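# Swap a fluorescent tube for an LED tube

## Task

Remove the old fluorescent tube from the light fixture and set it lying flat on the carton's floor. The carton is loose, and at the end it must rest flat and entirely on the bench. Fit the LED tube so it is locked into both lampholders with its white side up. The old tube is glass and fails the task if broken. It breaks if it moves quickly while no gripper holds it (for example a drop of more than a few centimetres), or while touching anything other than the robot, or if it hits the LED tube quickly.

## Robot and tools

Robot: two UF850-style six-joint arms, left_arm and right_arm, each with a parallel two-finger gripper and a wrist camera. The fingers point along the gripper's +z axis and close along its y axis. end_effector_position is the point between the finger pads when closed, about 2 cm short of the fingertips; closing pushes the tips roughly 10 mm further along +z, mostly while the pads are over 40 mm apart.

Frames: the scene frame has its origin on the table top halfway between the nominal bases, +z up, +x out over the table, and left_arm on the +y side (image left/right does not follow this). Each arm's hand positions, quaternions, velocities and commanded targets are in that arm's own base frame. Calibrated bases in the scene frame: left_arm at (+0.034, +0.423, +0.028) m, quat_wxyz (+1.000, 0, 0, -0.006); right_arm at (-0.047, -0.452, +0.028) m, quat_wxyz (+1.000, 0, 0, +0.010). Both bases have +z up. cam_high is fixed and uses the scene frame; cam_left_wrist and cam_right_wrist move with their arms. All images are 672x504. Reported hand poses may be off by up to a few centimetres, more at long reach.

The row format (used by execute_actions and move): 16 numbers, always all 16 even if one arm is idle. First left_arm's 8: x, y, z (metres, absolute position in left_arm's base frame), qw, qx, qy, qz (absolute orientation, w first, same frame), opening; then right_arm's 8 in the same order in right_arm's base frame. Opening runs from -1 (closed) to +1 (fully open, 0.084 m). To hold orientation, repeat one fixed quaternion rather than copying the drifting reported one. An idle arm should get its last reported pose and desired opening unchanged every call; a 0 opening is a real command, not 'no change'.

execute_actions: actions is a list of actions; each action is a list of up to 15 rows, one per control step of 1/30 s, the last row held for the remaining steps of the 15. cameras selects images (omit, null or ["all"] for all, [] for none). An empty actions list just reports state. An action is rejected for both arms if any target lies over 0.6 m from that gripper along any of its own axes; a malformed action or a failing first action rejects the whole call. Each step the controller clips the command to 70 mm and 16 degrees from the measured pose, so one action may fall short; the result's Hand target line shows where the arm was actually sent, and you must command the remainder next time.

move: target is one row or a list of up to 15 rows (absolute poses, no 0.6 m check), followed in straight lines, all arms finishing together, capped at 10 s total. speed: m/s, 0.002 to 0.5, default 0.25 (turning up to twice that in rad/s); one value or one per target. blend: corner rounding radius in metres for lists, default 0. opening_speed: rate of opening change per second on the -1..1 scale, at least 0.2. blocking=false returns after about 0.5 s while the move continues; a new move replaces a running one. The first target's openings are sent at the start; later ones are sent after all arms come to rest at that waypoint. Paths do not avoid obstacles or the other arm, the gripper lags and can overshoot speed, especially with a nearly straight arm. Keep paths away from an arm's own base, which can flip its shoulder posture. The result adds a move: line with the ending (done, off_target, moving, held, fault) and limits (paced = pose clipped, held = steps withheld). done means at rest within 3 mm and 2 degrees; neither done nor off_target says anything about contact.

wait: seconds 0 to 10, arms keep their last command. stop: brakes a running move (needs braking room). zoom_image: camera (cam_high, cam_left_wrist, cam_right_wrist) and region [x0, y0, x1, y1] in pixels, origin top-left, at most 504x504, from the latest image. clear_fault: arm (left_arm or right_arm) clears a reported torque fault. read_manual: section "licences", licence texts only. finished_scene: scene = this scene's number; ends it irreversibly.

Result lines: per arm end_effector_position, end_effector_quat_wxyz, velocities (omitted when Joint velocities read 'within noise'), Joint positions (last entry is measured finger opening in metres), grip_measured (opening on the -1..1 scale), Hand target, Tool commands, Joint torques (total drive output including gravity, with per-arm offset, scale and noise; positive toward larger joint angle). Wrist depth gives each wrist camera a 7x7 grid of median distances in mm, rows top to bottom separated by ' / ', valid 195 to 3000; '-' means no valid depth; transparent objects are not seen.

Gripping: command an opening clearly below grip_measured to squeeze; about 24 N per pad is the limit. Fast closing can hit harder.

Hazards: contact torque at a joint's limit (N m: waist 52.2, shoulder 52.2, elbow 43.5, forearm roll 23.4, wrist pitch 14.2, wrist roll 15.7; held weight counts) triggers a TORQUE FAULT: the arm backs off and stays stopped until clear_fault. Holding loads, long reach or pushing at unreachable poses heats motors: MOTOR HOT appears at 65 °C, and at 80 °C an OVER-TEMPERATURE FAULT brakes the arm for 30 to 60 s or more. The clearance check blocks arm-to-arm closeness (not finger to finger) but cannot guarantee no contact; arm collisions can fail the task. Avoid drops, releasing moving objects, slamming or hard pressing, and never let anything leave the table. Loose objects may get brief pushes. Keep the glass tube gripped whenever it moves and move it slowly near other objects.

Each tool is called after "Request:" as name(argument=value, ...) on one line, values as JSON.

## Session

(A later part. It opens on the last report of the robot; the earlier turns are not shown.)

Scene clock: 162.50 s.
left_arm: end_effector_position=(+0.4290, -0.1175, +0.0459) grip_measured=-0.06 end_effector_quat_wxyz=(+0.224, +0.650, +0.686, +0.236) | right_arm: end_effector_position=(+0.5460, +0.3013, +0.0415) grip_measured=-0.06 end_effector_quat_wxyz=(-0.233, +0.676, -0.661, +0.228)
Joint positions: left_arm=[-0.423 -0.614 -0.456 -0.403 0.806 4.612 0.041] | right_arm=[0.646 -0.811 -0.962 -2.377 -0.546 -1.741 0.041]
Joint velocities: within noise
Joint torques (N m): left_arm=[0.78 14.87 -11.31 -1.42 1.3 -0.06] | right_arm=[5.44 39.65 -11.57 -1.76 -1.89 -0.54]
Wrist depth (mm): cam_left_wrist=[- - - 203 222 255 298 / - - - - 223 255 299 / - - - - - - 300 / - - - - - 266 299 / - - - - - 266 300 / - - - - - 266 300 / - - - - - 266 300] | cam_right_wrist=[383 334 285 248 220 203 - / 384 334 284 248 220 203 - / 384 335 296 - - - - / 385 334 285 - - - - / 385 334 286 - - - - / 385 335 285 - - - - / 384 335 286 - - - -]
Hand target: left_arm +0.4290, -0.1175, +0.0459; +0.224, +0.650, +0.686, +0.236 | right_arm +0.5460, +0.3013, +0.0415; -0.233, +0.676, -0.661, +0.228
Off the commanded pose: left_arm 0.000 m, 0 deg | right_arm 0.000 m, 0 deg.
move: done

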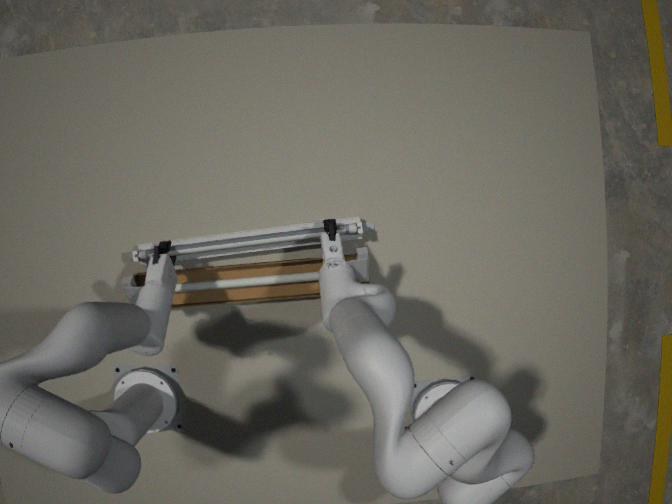

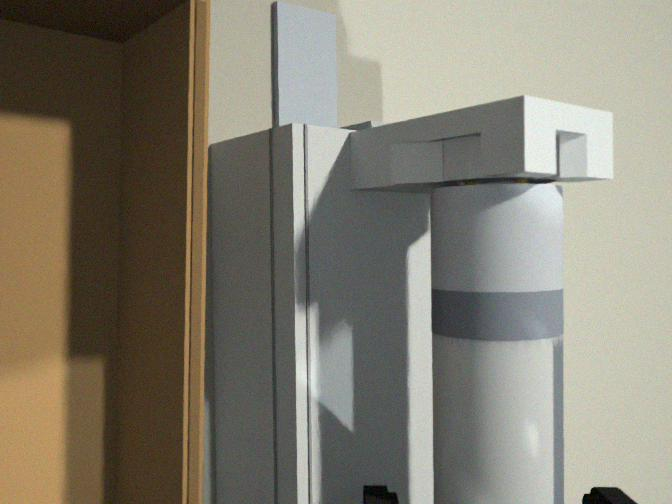

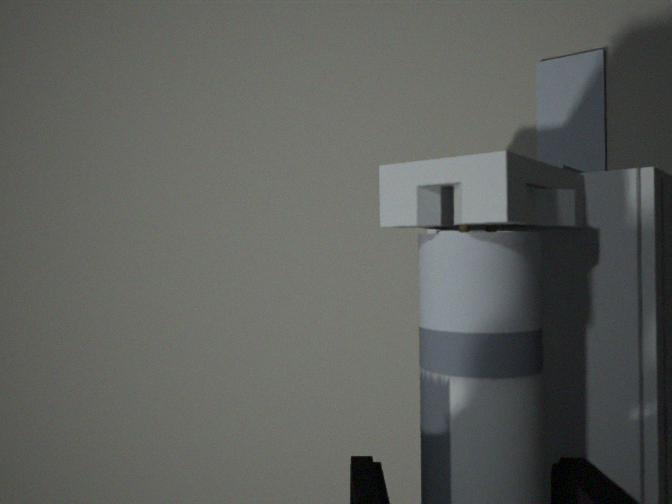

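Request:
move(target=[[0.4308,-0.1175,0.0468,0.0898,0.6821,0.7199,0.0948,-0.05,0.5469,0.3013,0.0417,-0.0933,0.7087,-0.6933,0.0913,-0.05],[0.4321,-0.1175,0.0470,0,0.6880,0.7262,0,-0.05,0.5479,0.3013,0.0418,0,0.7149,-0.6993,0,-0.05]], speed=0.1, blend=0.002)

Request:
zoom_image(camera="cam_right_wrist", region=[330, 90, 650, 300])

Request:
zoom_image(camera="cam_left_wrist", region=[330, 90, 650, 300])

Scene clock: 168.10 s.
left_arm: end_effector_position=(+0.4321, -0.1175, +0.0470) grip_measured=-0.06 end_effector_quat_wxyz=(+0.000, +0.688, +0.726, +0.000) | right_arm: end_effector_position=(+0.5479, +0.3013, +0.0418) grip_measured=-0.06 end_effector_quat_wxyz=(+0.000, +0.715, -0.699, +0.000)
Joint positions: left_arm=[-0.265 -0.611 -0.791 -0.004 -0.181 4.397 0.041] | right_arm=[0.503 -0.902 -1.349 0 -0.446 -4.232 0.041]
Joint velocities: within noise
Joint torques (N m): left_arm=[1.07 18.27 -16.74 -0.29 0.4 -0.26] | right_arm=[6.74 51.47 -16.2 -1.22 -0.35 -0.3]
Wrist depth (mm): cam_left_wrist=[206 206 206 206 206 205 205 / 202 202 199 206 206 205 205 / 202 202 202 - - - 205 / 202 202 202 206 - - 205 / 202 202 204 206 - - 205 / 202 202 206 206 - - 205 / 202 202 - 206 - - 205] | cam_right_wrist=[200 200 201 201 201 201 201 / 200 200 201 201 199 201 201 / 201 201 201 - 199 201 202 / 201 202 201 - - 201 202 / 202 201 201 - - 202 202 / 201 202 202 - - 202 202 / 202 202 202 - - - 202]
Hand target: left_arm +0.4321, -0.1175, +0.0470; +0.000, +0.688, +0.726, +0.000 | right_arm +0.5479, +0.3013, +0.0418; +0.000, +0.715, -0.699, +0.000
Off the commanded pose: left_arm 0.000 m, 0 deg | right_arm 0.000 m, 0 deg.
move: done

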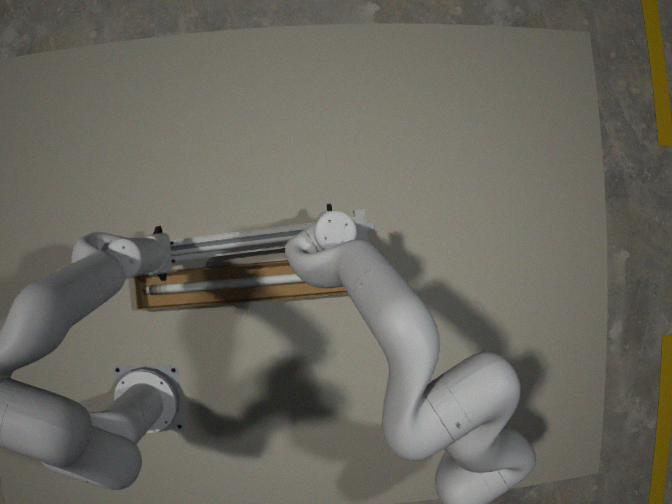

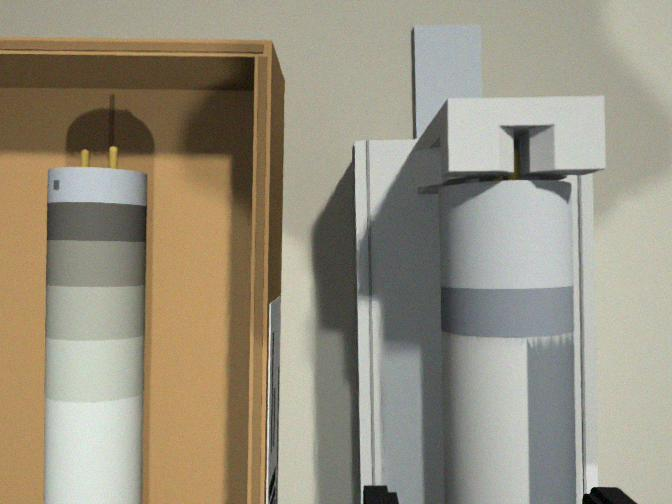

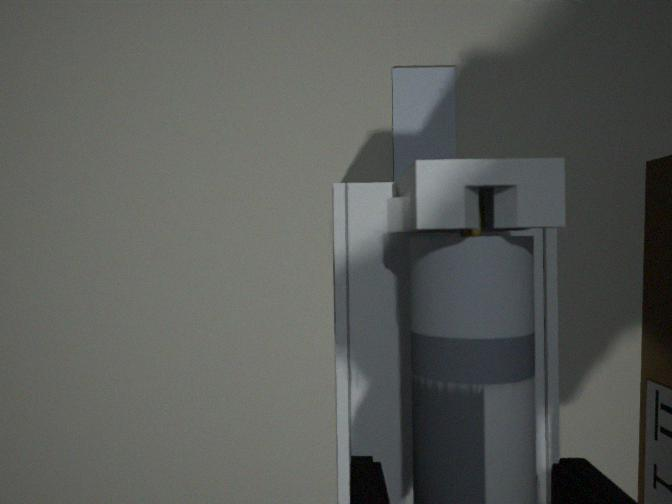

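Scaled by 1.575.

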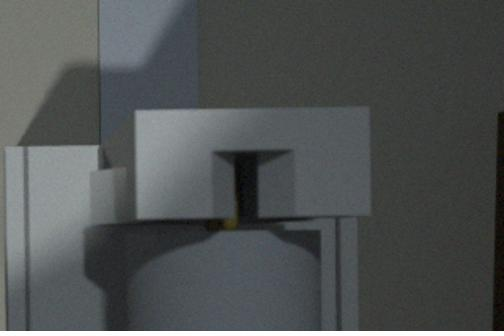

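Scaled by 1.575.

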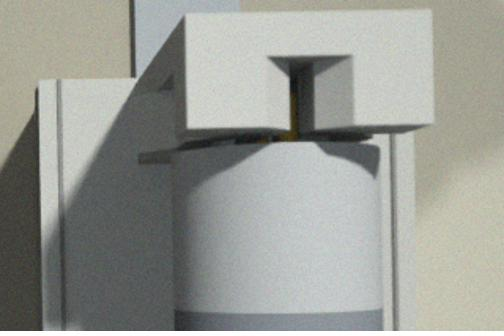

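Request:
move(target=[[0.4310,-0.1175,0.0468,0.0898,0.6821,0.7199,0.0948,-0.05,0.5473,0.3013,0.0418,-0.0933,0.7087,-0.6933,0.0913,-0.05],[0.4282,-0.1175,0.0454,0.2240,0.6505,0.6867,0.2364,-0.05,0.5455,0.3013,0.0408,-0.2327,0.6760,-0.6612,0.2277,-0.05]], speed=0.1, blend=0.002)

Request:
move(target=[[0.4282,-0.1175,0.0454,0.2240,0.6505,0.6867,0.2364,-1,0.5455,0.3013,0.0408,-0.2327,0.6760,-0.6612,0.2277,-1]], speed=0.1, opening_speed=0.5)

Scene clock: 173.77 s.
left_arm: end_effector_position=(+0.4282, -0.1175, +0.0454) grip_measured=-0.06 end_effector_quat_wxyz=(+0.224, +0.650, +0.686, +0.236) | right_arm: end_effector_position=(+0.5455, +0.3013, +0.0408) grip_measured=-0.06 end_effector_quat_wxyz=(-0.233, +0.676, -0.661, +0.228)
Joint positions: left_arm=[-0.425 -0.615 -0.454 -0.403 0.808 4.61 0.041] | right_arm=[0.646 -0.812 -0.962 -2.378 -0.548 -1.739 0.041]
Joint velocities: within noise
Joint torques (N m): left_arm=[0.1 16.2 -10.41 -1.1 1.3 0.07] | right_arm=[4.65 41.78 -11.32 -1.96 -1.8 -0.46]
Wrist depth (mm): cam_left_wrist=[- - - 203 222 254 298 / - - - - 222 254 298 / - - - - - - 299 / - - - - - 265 299 / - - - - - 265 299 / - - - - - 265 299 / - - - - - - 300] | cam_right_wrist=[382 332 283 248 219 202 - / 382 333 284 247 219 202 - / 383 333 295 - - - - / 383 333 284 - - - - / 383 333 284 - - - - / 383 334 285 - - - - / 383 334 284 - - - -]
Hand target: left_arm +0.4282, -0.1175, +0.0454; +0.224, +0.650, +0.686, +0.236 | right_arm +0.5455, +0.3013, +0.0408; -0.233, +0.676, -0.661, +0.228
Off the commanded pose: left_arm 0.000 m, 0 deg | right_arm 0.000 m, 0 deg.
move: done

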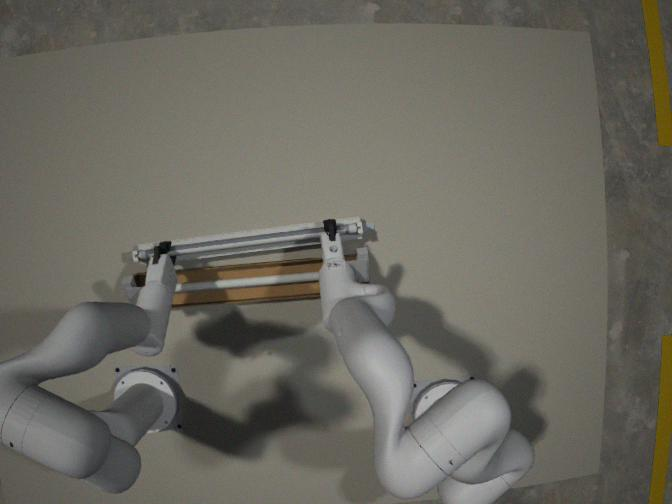

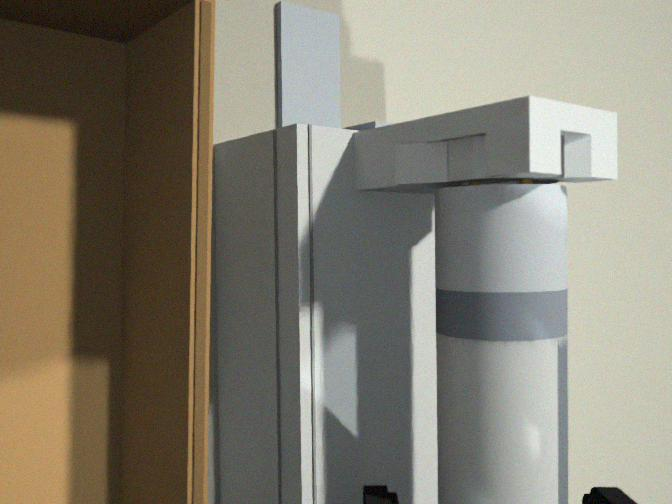

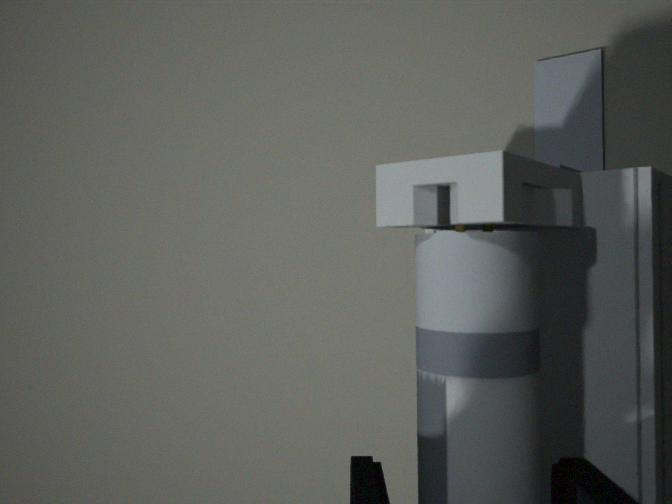

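Scene clock: 175.87 s.
left_arm: end_effector_position=(+0.4284, -0.1175, +0.0455) grip_measured=-0.45 end_effector_quat_wxyz=(+0.224, +0.650, +0.686, +0.236) | right_arm: end_effector_position=(+0.5455, +0.3013, +0.0408) grip_measured=-0.45 end_effector_quat_wxyz=(-0.233, +0.676, -0.661, +0.228)
Joint positions: left_arm=[-0.425 -0.615 -0.455 -0.403 0.809 4.61 0.024] | right_arm=[0.646 -0.812 -0.962 -2.379 -0.548 -1.739 0.024]
Joint velocities: within noise
Joint torques (N m): left_arm=[-2.42 10.72 -5.58 0.09 -1.13 0.21] | right_arm=[2.87 40.22 -12.45 -2.22 -2.39 -0.45]
Wrist depth (mm): cam_left_wrist=[- - - 203 222 255 299 / - - - - 223 256 299 / - - - - - - 299 / - - - - - 266 300 / - - - - - 266 300 / - - - - - 266 300 / - - - - - 266 301] | cam_right_wrist=[382 332 284 247 219 202 - / 382 333 283 247 219 202 - / 382 333 295 - - - - / 383 333 285 - - - - / 384 333 284 - - - - / 383 334 285 - - - - / 383 333 295 - - - -]
Hand target: left_arm +0.4282, -0.1175, +0.0454; +0.224, +0.650, +0.686, +0.236 | right_arm +0.5455, +0.3013, +0.0408; -0.233, +0.676, -0.661, +0.228
Off the commanded pose: left_arm 0.000 m, 0 deg | right_arm 0.000 m, 0 deg.
move: done

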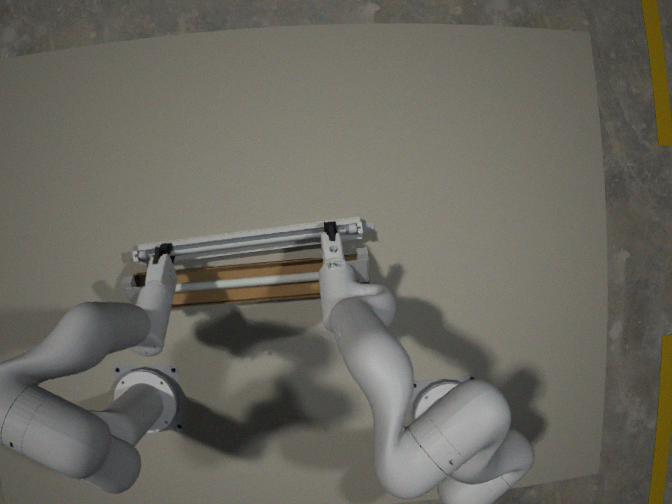

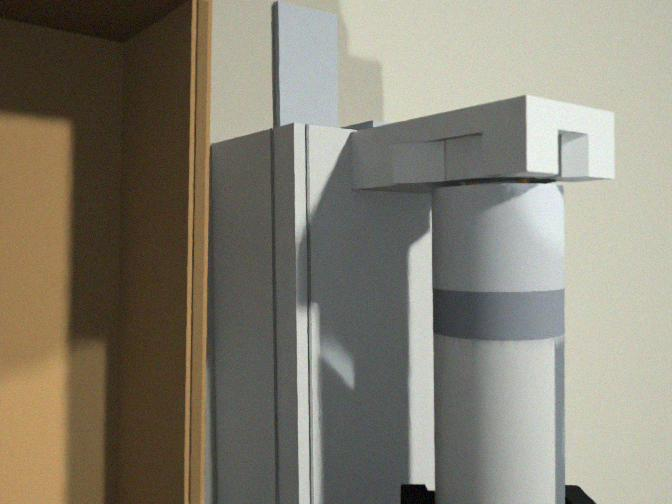

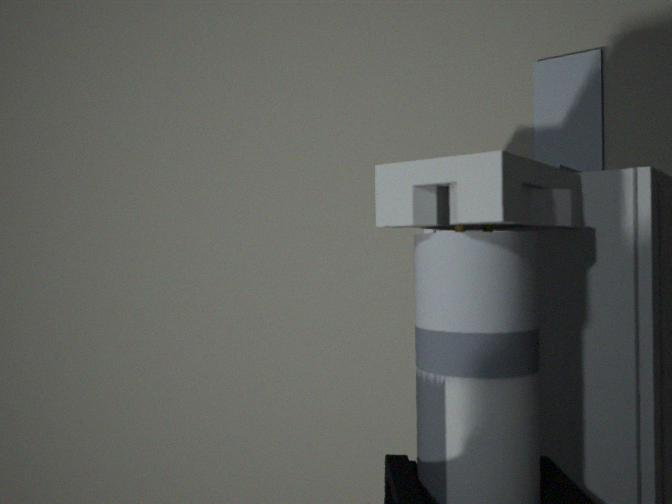

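Request:
move(target=[[0.4284,-0.1175,0.0462,0.2240,0.6505,0.6867,0.2364,-1,0.5455,0.3013,0.0415,-0.2327,0.6760,-0.6612,0.2277,-1],[0.4293,-0.1175,0.0468,0.1781,0.6646,0.7014,0.1879,-1,0.5461,0.3013,0.0420,-0.1850,0.6905,-0.6755,0.1810,-1],[0.4312,-0.1175,0.0476,0.0898,0.6821,0.7199,0.0948,-1,0.5475,0.3013,0.0425,-0.0933,0.7087,-0.6933,0.0913,-1]], speed=[0.02,0.06,0.06], blend=0.0003)

Request:
zoom_image(camera="cam_right_wrist", region=[330, 90, 650, 300])

Request:
zoom_image(camera="cam_left_wrist", region=[330, 90, 650, 300])

Scene clock: 180.90 s.
left_arm: end_effector_position=(+0.4312, -0.1175, +0.0476) grip_measured=-0.45 end_effector_quat_wxyz=(+0.090, +0.682, +0.720, +0.095) | right_arm: end_effector_position=(+0.5474, +0.3014, +0.0425) grip_measured=-0.45 end_effector_quat_wxyz=(-0.094, +0.709, -0.693, +0.092)
Joint positions: left_arm=[-0.317 -0.55 -0.63 -0.522 0.19 4.867 0.024] | right_arm=[0.555 -0.821 -1.161 -0.878 -0.173 -3.324 0.024]
Joint velocities: within noise
Joint torques (N m): left_arm=[2.26 12.55 -5.14 -0.82 -0.98 0.5] | right_arm=[-2.11 46.55 -13.58 -1.71 -2.74 -0.2]
Wrist depth (mm): cam_left_wrist=[- - - 200 208 218 227 / - - 196 198 208 218 227 / - - - - - - 227 / - - - - - 220 227 / - - - - - 220 228 / - - - - - 220 227 / - - - - - 220 227] | cam_right_wrist=[244 233 222 213 204 198 - / 244 233 223 213 205 197 - / 244 234 223 - 205 - - / 245 233 224 - - - - / 245 234 224 - - - - / 245 234 224 - - - - / 246 234 224 - - - -]
Hand target: left_arm +0.4312, -0.1175, +0.0476; +0.090, +0.682, +0.720, +0.095 | right_arm +0.5474, +0.3013, +0.0424; -0.094, +0.709, -0.693, +0.092
Off the commanded pose: left_arm 0.000 m, 0 deg | right_arm 0.000 m, 0 deg.
move: done

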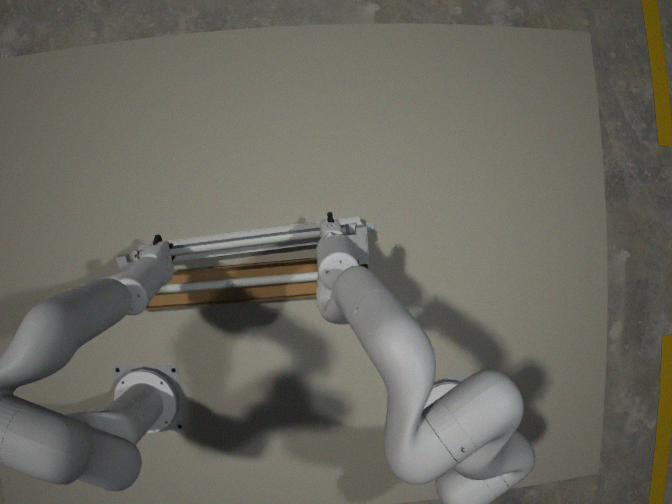

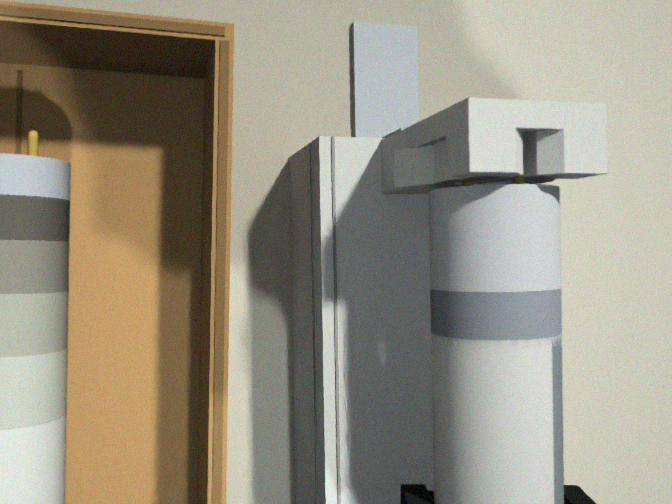

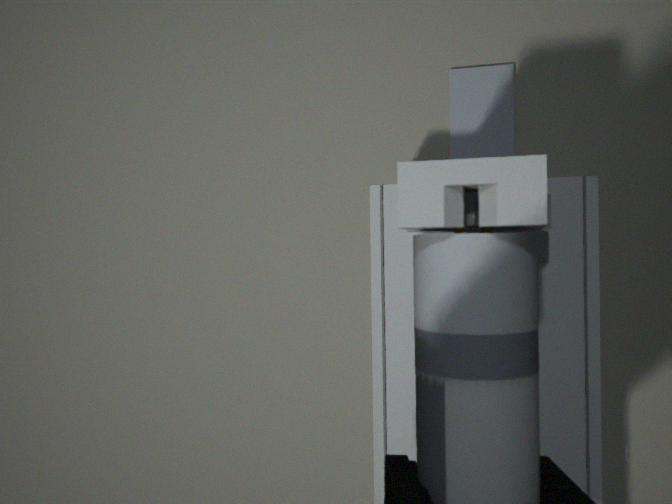

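Scaled by 1.575.

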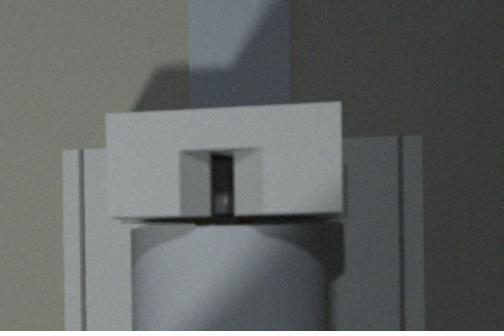

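Scaled by 1.575.

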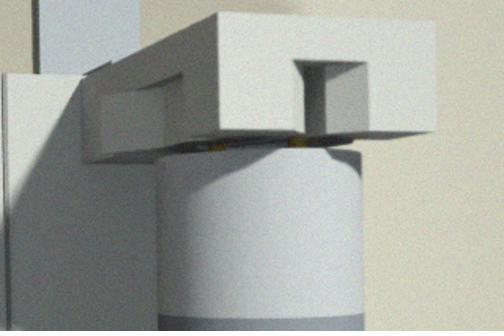

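Request:
move(target=[[0.4332,-0.1175,0.0479,0,0.6880,0.7262,0,-1,0.5488,0.3013,0.0427,0,0.7149,-0.6993,0,-1],[0.4351,-0.1175,0.0476,-0.0898,0.6821,0.7199,-0.0948,-1,0.5499,0.3013,0.0425,0.0933,0.7087,-0.6933,-0.0913,-1]], speed=0.08, blend=0.0003)

Request:
move(target=[[0.4369,-0.1175,0.0468,-0.1781,0.6646,0.7014,-0.1879,-1,0.5509,0.3013,0.0420,0.1850,0.6905,-0.6755,-0.1810,-1],[0.4384,-0.1175,0.0456,-0.2633,0.6357,0.6709,-0.2779,-1,0.5518,0.3013,0.0411,0.2736,0.6605,-0.6461,-0.2676,-1]], speed=0.08, blend=0.0003)

Request:
zoom_image(camera="cam_right_wrist", region=[330, 90, 650, 300])

Request:
zoom_image(camera="cam_left_wrist", region=[330, 90, 650, 300])

Scene clock: 186.37 s.
left_arm: end_effector_position=(+0.4352, -0.1175, +0.0477) grip_measured=-0.45 end_effector_quat_wxyz=(-0.090, +0.682, +0.720, -0.095) | right_arm: end_effector_position=(+0.5498, +0.3013, +0.0425) grip_measured=-0.45 end_effector_quat_wxyz=(+0.093, +0.709, -0.693, -0.091)
Joint positions: left_arm=[-0.225 -0.72 -0.979 -0.145 -0.515 4.569 0.024] | right_arm=[0.459 -1.03 -1.576 0.155 -0.79 -4.398 0.024]
Joint velocities: within noise
Joint torques (N m): left_arm=[-0.96 17.12 -4.13 0.24 -3.47 0.01] | right_arm=[2.53 55.62 -18.66 -2.14 -0.45 -0.12]
Wrist depth (mm): cam_left_wrist=[248 237 228 218 210 201 198 / 222 221 224 216 210 202 198 / 237 229 224 - - - 196 / 237 202 224 - - - 196 / 237 202 224 - - - 195 / 237 202 223 - - - 196 / 237 202 223 - - - 195] | cam_right_wrist=[- - - 197 205 215 225 / - - - 195 206 215 225 / - - - - 206 215 202 / - - - - - 215 225 / - - - - - 215 224 / - - - - - 214 225 / - - - - - 215 225]
Hand target: left_arm +0.4351, -0.1175, +0.0476; -0.090, +0.682, +0.720, -0.095 | right_arm +0.5499, +0.3013, +0.0425; +0.093, +0.709, -0.693, -0.091
Off the commanded pose: left_arm 0.000 m, 0 deg | right_arm 0.000 m, 0 deg.
move: done

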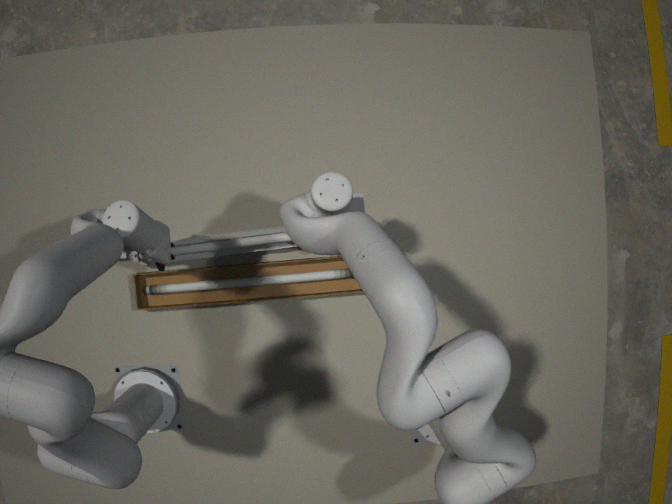

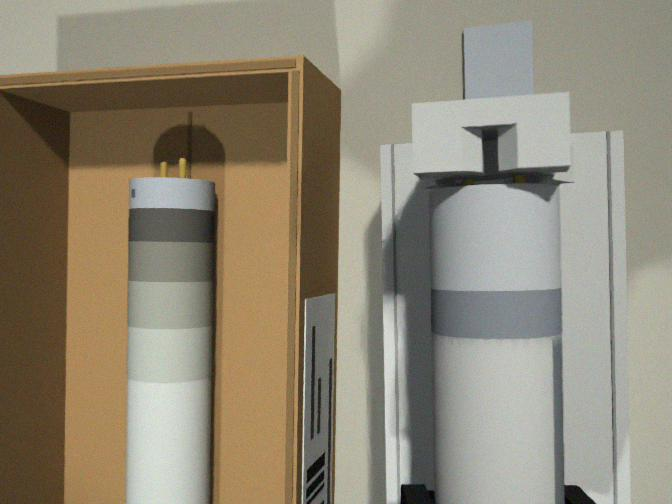

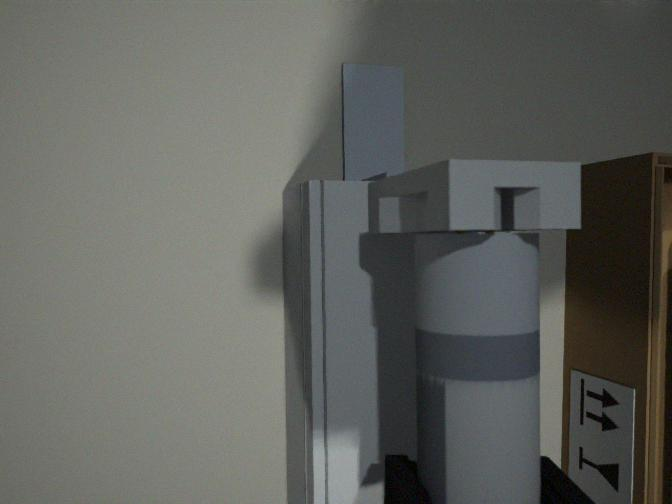

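Scene clock: 190.17 s.
left_arm: end_effector_position=(+0.4384, -0.1175, +0.0456) grip_measured=-0.45 end_effector_quat_wxyz=(-0.263, +0.635, +0.671, -0.278) | right_arm: end_effector_position=(+0.5518, +0.3013, +0.0412) grip_measured=-0.45 end_effector_quat_wxyz=(+0.273, +0.660, -0.646, -0.268)
Joint positions: left_arm=[-0.175 -1.024 -1.375 -0.179 -1.129 4.626 0.024] | right_arm=[0.399 -1.42 -2.173 0.264 -1.504 -4.458 0.024]
Joint velocities: within noise
Joint torques (N m): left_arm=[-2.64 20.9 -5.32 0.09 -3.23 -0.15] | right_arm=[2.38 53.05 -15.09 -1.95 -2.84 -0.27]
Wrist depth (mm): cam_left_wrist=[419 392 316 275 235 213 - / 407 391 315 - 227 206 - / 405 414 270 - - - - / 432 414 278 - - - - / 472 414 279 238 - - - / 472 413 279 238 - - - / 471 411 280 - - - -] | cam_right_wrist=[- - - 203 239 289 368 / - - - 204 240 290 370 / - - - - 240 276 369 / - - - - - 284 287 / - - - - - 241 375 / - - - - - 243 378 / - - - - - 295 380]
Hand target: left_arm +0.4384, -0.1175, +0.0456; -0.263, +0.635, +0.671, -0.278 | right_arm +0.5518, +0.3013, +0.0411; +0.274, +0.660, -0.646, -0.268
Off the commanded pose: left_arm 0.000 m, 0 deg | right_arm 0.000 m, 0 deg.
move: done

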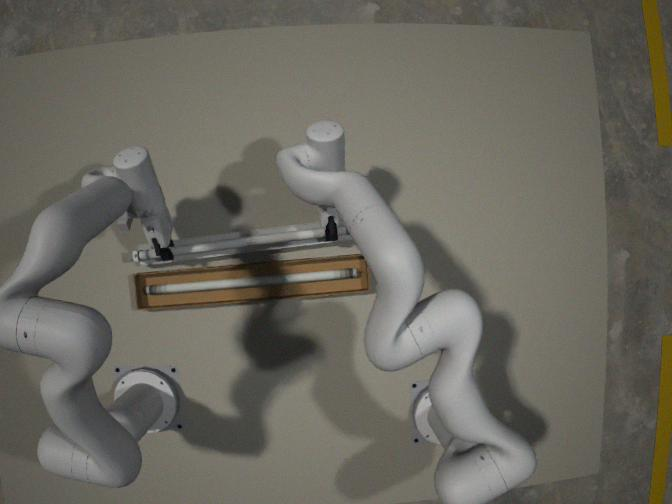

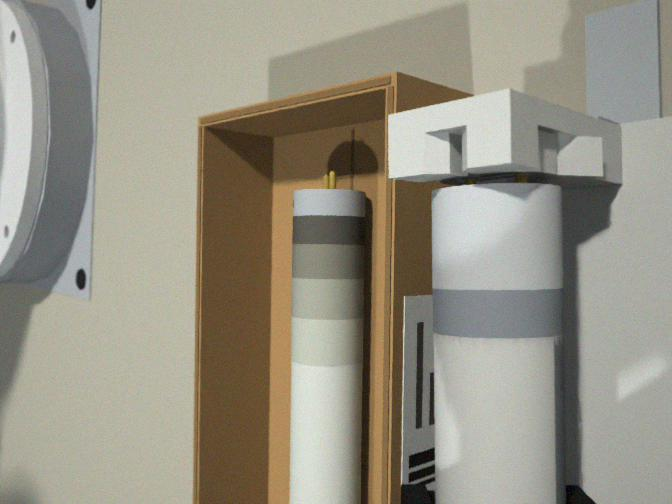

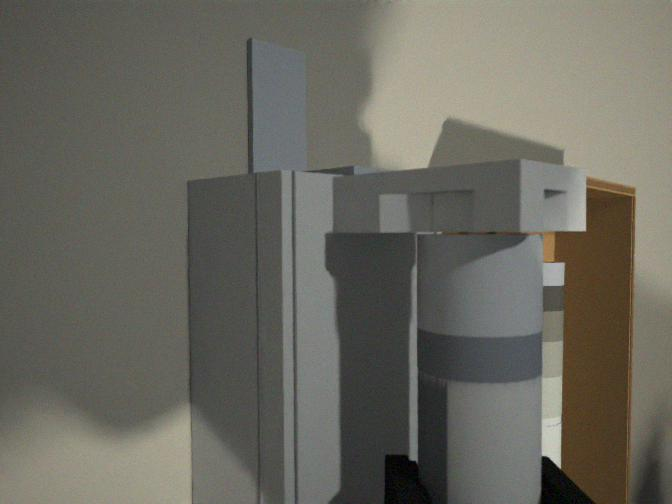

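Scaled by 1.575.

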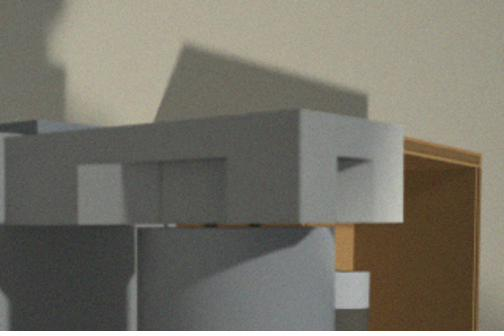

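Scaled by 1.575.

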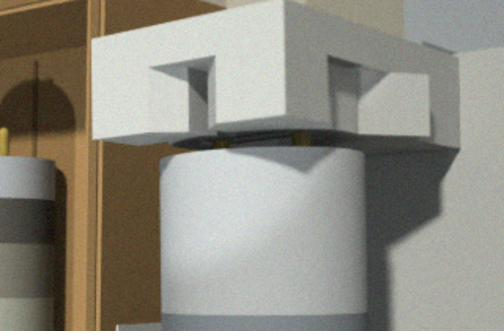

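Request:
move(target=[[0.4388,-0.1175,0.0450,-0.2907,0.6236,0.6582,-0.3069,-1,0.5521,0.3013,0.0407,0.3021,0.6479,-0.6338,-0.2955,-1]], speed=0.08)

Request:
zoom_image(camera="cam_right_wrist", region=[370, 200, 570, 330])

Request:
zoom_image(camera="cam_left_wrist", region=[400, 80, 600, 210])

Scene clock: 192.83 s.
left_arm: end_effector_position=(+0.4388, -0.1175, +0.0451) grip_measured=-0.45 end_effector_quat_wxyz=(-0.291, +0.623, +0.658, -0.307) | right_arm: end_effector_position=(+0.5521, +0.3013, +0.0407) grip_measured=-0.45 end_effector_quat_wxyz=(+0.302, +0.648, -0.634, -0.295)
Joint positions: left_arm=[-0.17 -1.08 -1.442 -0.182 -1.227 4.629 0.024] | right_arm=[0.392 -1.514 -2.316 0.281 -1.637 -4.449 0.024]
Joint velocities: within noise
Joint torques (N m): left_arm=[-3.43 20.15 -4.47 -0.38 -3.17 -0.14] | right_arm=[2.9 54.52 -15.05 -1.24 -3.55 -0.5]
Wrist depth (mm): cam_left_wrist=[467 426 348 295 244 217 - / 426 424 370 - 206 209 - / 431 425 282 - - - - / 469 424 282 - - - - / 598 422 283 - - - - / 595 421 283 - - - - / 594 454 276 - - - -] | cam_right_wrist=[- - - 207 252 319 440 / - - - 208 252 321 443 / - - - - 254 302 446 / - - - - - 294 447 / - - - - - 291 451 / - - - - - 291 456 / - - - - - 290 456]
Hand target: left_arm +0.4388, -0.1175, +0.0450; -0.291, +0.623, +0.658, -0.307 | right_arm +0.5521, +0.3013, +0.0407; +0.302, +0.648, -0.634, -0.295
Off the commanded pose: left_arm 0.000 m, 0 deg | right_arm 0.000 m, 0 deg.
move: done

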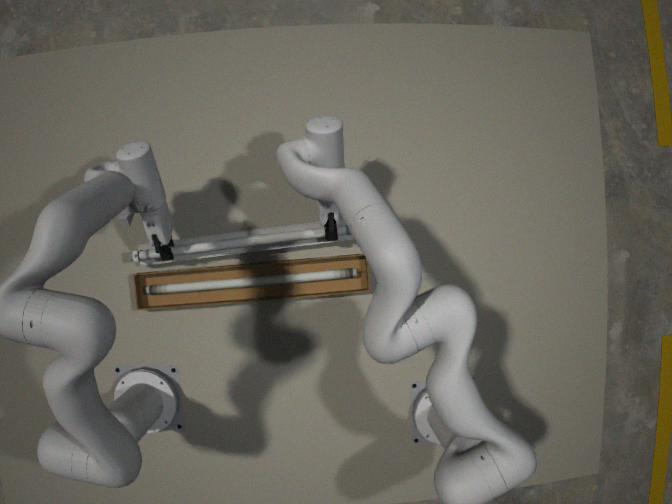

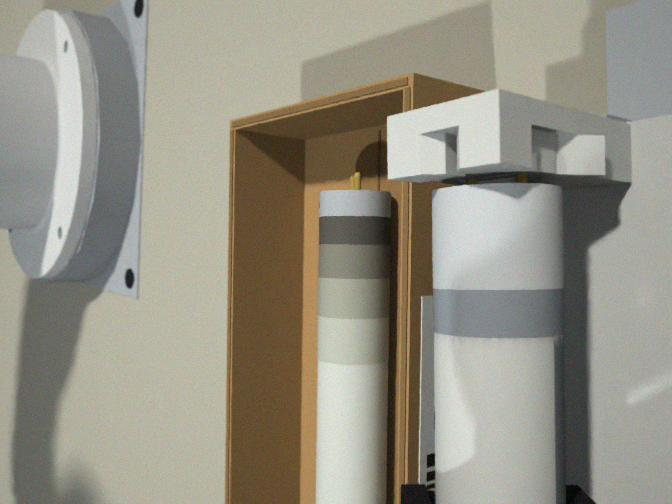

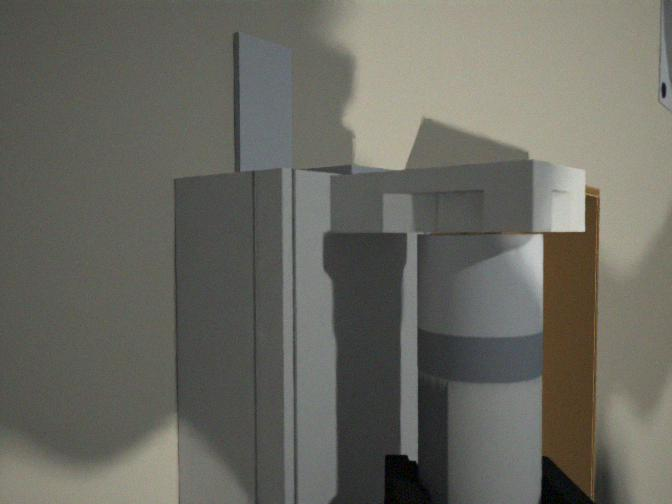

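Scaled by 2.520.

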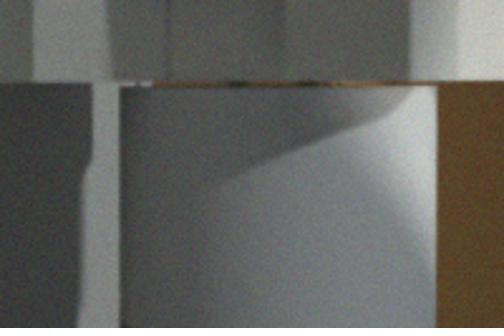

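Scaled by 2.520.

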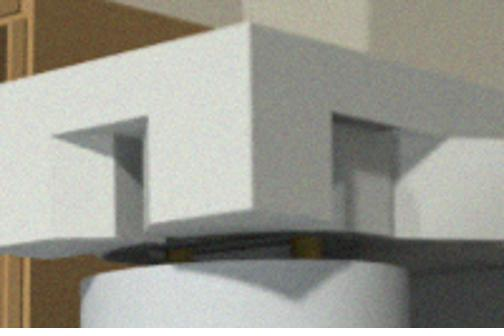

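Request:
move(target=[[0.4388,-0.1175,0.0450,-0.2907,0.6236,0.6582,-0.3069,-0.05,0.5521,0.3013,0.0407,0.3021,0.6479,-0.6338,-0.2955,-0.05]], speed=0.1, opening_speed=0.5)

Request:
move(target=[[0.4771,-0.1175,0.0771,-0.2907,0.6236,0.6582,-0.3069,-0.05,0.5904,0.3013,0.0728,0.3021,0.6479,-0.6338,-0.2955,-0.05],[0.4771,-0.1175,0.1500,-0.2633,0.6357,0.6709,-0.2779,-0.05,0.5800,0.3013,0.1500,0.2736,0.6605,-0.6461,-0.2676,-0.05]], speed=[0.1,0.25])

Scene clock: 195.43 s.
left_arm: end_effector_position=(+0.4388, -0.1175, +0.0450) grip_measured=-0.06 end_effector_quat_wxyz=(-0.291, +0.623, +0.658, -0.307) | right_arm: end_effector_position=(+0.5521, +0.3013, +0.0414) grip_measured=-0.07 end_effector_quat_wxyz=(+0.302, +0.648, -0.634, -0.296)
Joint positions: left_arm=[-0.17 -1.08 -1.442 -0.182 -1.227 4.629 0.041] | right_arm=[0.392 -1.514 -2.317 0.281 -1.639 -4.449 0.041]
Joint velocities: within noise
Joint torques (N m): left_arm=[-0.76 30.5 -18.44 -0.34 -0.91 -0.14] | right_arm=[4.28 52.44 -17.57 -0.42 0.7 -0.47]
Wrist depth (mm): cam_left_wrist=[469 427 349 295 244 217 - / 428 425 372 - 202 209 - / 431 424 282 - - - - / 469 425 282 - - - - / 597 423 282 - - - - / 598 422 282 - - - - / 596 422 283 - - - -] | cam_right_wrist=[- - - 209 254 322 445 / - - - 210 254 324 449 / - - - - 255 304 451 / - - - - - 297 451 / - - - - - 291 456 / - - - - - 290 460 / - - - - - 247 461]
Hand target: left_arm +0.4388, -0.1175, +0.0450; -0.291, +0.623, +0.658, -0.307 | right_arm +0.5521, +0.3013, +0.0407; +0.302, +0.648, -0.634, -0.295
Off the commanded pose: left_arm 0.000 m, 0 deg | right_arm 0.001 m, 0 deg.
move: done

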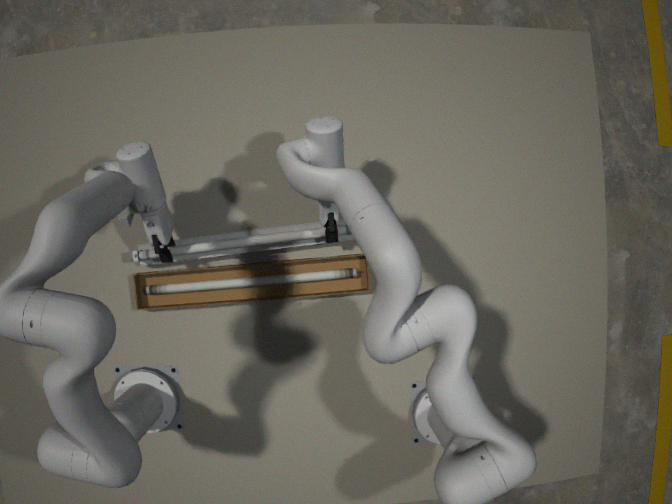

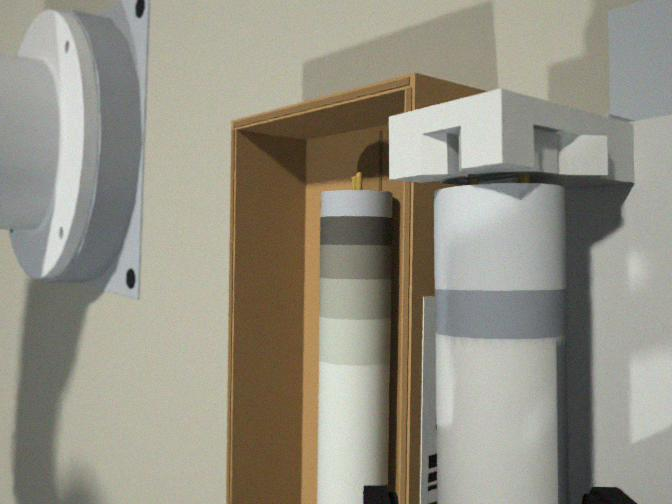

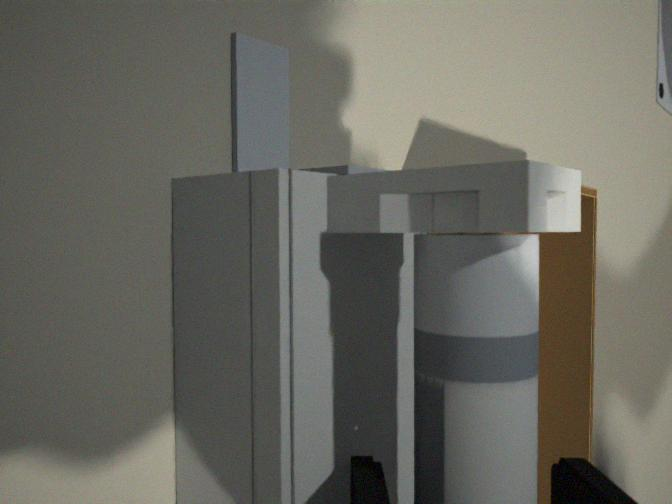

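Scene clock: 197.07 s.
left_arm: end_effector_position=(+0.4771, -0.1175, +0.1499) grip_measured=-0.06 end_effector_quat_wxyz=(-0.263, +0.635, +0.671, -0.278) | right_arm: end_effector_position=(+0.5800, +0.3013, +0.1498) grip_measured=-0.06 end_effector_quat_wxyz=(+0.274, +0.660, -0.646, -0.268)
Joint positions: left_arm=[-0.165 -0.903 -1.46 -0.159 -1.333 4.594 0.041] | right_arm=[0.385 -1.342 -2.282 0.256 -1.689 -4.419 0.041]
Joint velocities: within noise
Joint torques (N m): left_arm=[0.09 30.66 -21.6 -0.63 -0.91 -0.16] | right_arm=[4.43 58.26 -19.47 -0.19 -2.01 -0.42]
Wrist depth (mm): cam_left_wrist=[762 557 500 419 373 326 298 / 492 507 500 419 373 325 297 / 484 507 500 385 338 256 258 / 756 535 498 386 334 233 251 / 753 582 497 386 334 233 250 / 750 580 497 387 335 233 250 / 746 580 496 387 335 233 250] | cam_right_wrist=[242 270 305 351 412 527 593 / 242 269 305 351 414 531 616 / 243 263 297 328 413 531 685 / 243 240 220 312 381 534 687 / 244 240 221 324 382 536 695 / 244 241 223 324 382 537 692 / 245 242 225 324 381 540 700]
Hand target: left_arm +0.4771, -0.1175, +0.1500; -0.263, +0.635, +0.671, -0.278 | right_arm +0.5800, +0.3013, +0.1500; +0.274, +0.660, -0.646, -0.268
Off the commanded pose: left_arm 0.000 m, 0 deg | right_arm 0.000 m, 0 deg.
move: done

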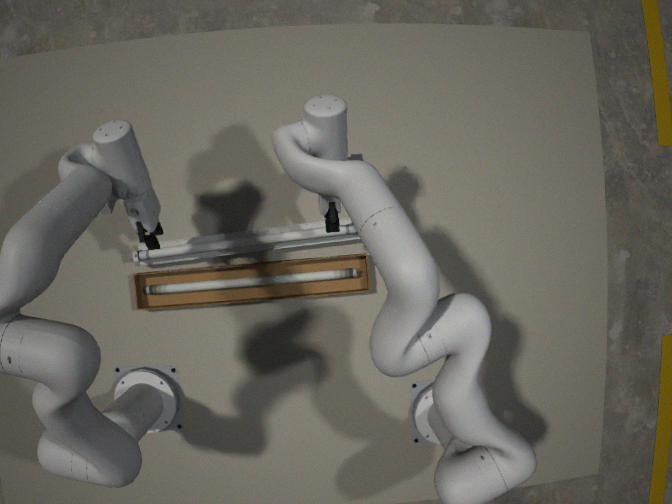

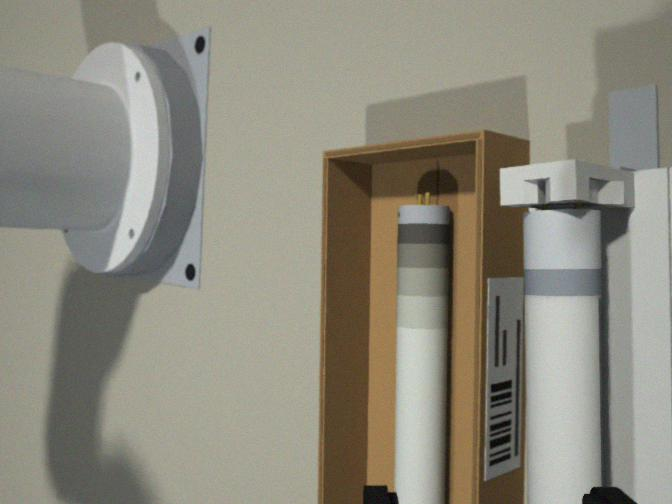

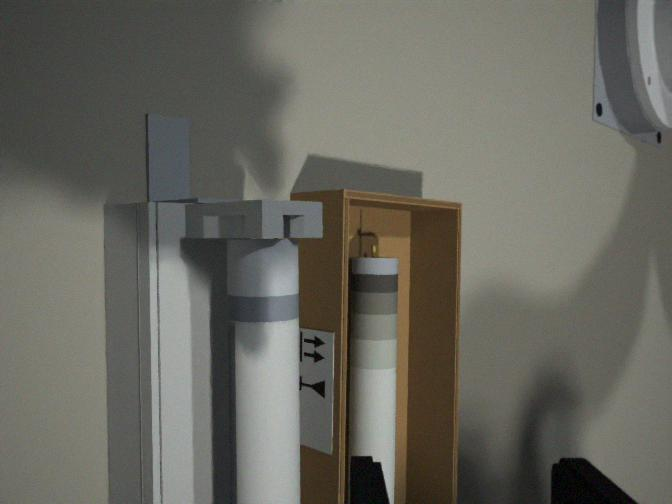

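Request:
move(target=[[0.4320,-0.1175,0.1500,0,0.6880,0.7262,0,-0.05,0.5480,0.3013,0.1500,0,0.7149,-0.6993,0,-0.05]], speed=0.3)

Request:
zoom_image(camera="cam_right_wrist", region=[300, 180, 600, 380])

Request:
zoom_image(camera="cam_left_wrist", region=[300, 150, 600, 350])

Scene clock: 199.27 s.
left_arm: end_effector_position=(+0.4320, -0.1175, +0.1500) grip_measured=-0.06 end_effector_quat_wxyz=(+0.000, +0.688, +0.726, +0.000) | right_arm: end_effector_position=(+0.5480, +0.3013, +0.1500) grip_measured=-0.06 end_effector_quat_wxyz=(+0.000, +0.715, -0.699, +0.000)
Joint positions: left_arm=[-0.265 -0.373 -0.778 0 -0.404 4.393 0.041] | right_arm=[0.503 -0.722 -1.335 0 -0.613 -4.232 0.041]
Joint velocities: within noise
Joint torques (N m): left_arm=[0.51 15.84 -20.04 0.05 0.3 -0.11] | right_arm=[4.9 47.74 -17.73 -0.8 -0.48 -0.47]
Wrist depth (mm): cam_left_wrist=[309 309 309 309 308 308 308 / 309 309 309 308 308 308 308 / 302 304 304 308 306 308 308 / 303 304 304 271 233 307 308 / 304 304 304 272 234 308 308 / 305 305 304 274 235 308 307 / 304 304 304 276 230 308 308] | cam_right_wrist=[308 308 308 308 309 308 308 / 308 308 308 308 309 309 310 / 308 309 309 309 308 309 309 / 308 309 310 309 231 310 306 / 309 309 309 310 272 310 306 / 309 309 310 310 272 310 306 / 309 310 311 311 232 311 307]
Hand target: left_arm +0.4320, -0.1175, +0.1500; +0.000, +0.688, +0.726, +0.000 | right_arm +0.5480, +0.3013, +0.1500; +0.000, +0.715, -0.699, +0.000
Off the commanded pose: left_arm 0.000 m, 0 deg | right_arm 0.000 m, 0 deg.
move: done

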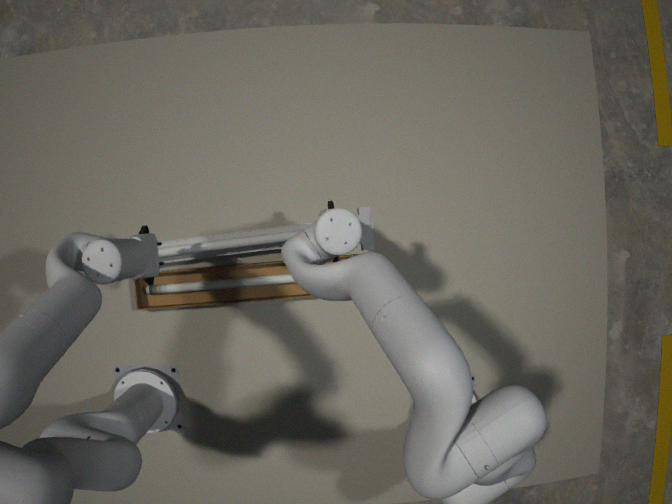

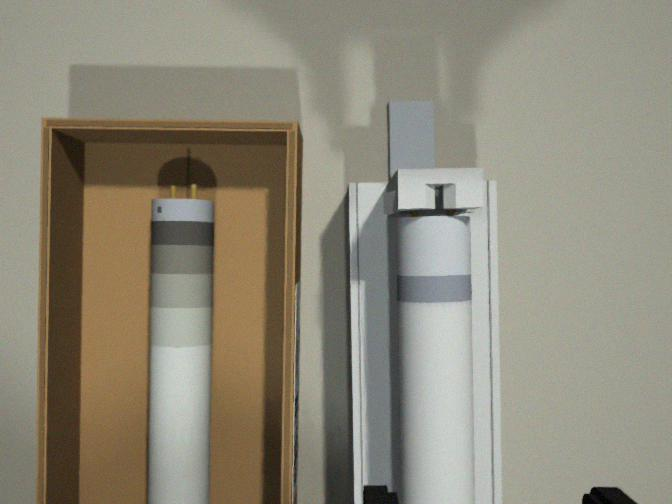

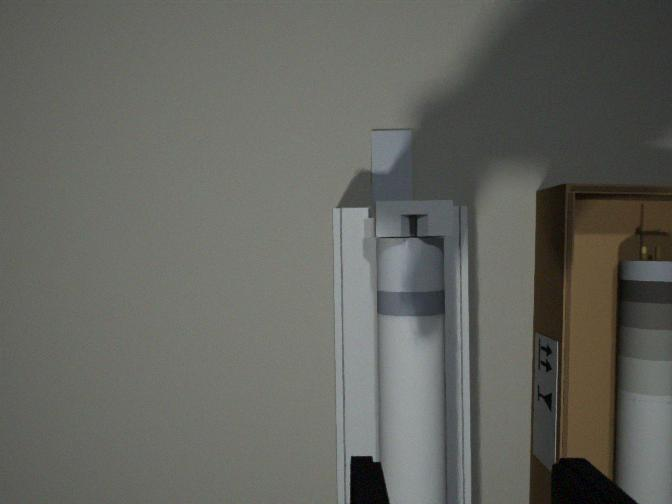

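Scaled by 1.680.

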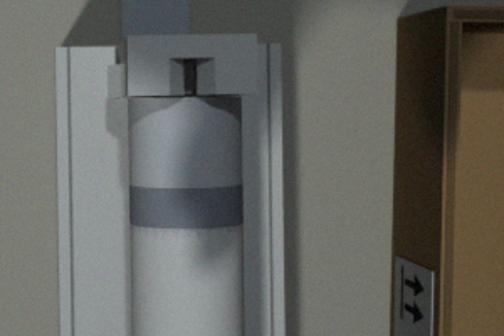

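Scaled by 1.680.

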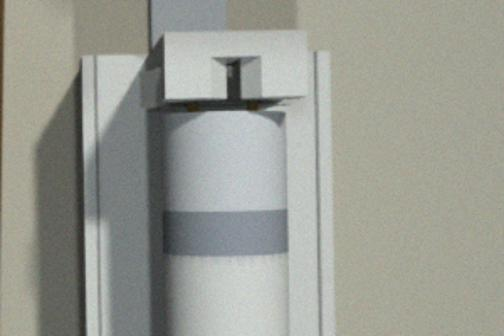

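Request:
finished_scene(scene=1)

The scene is finished: the task was done.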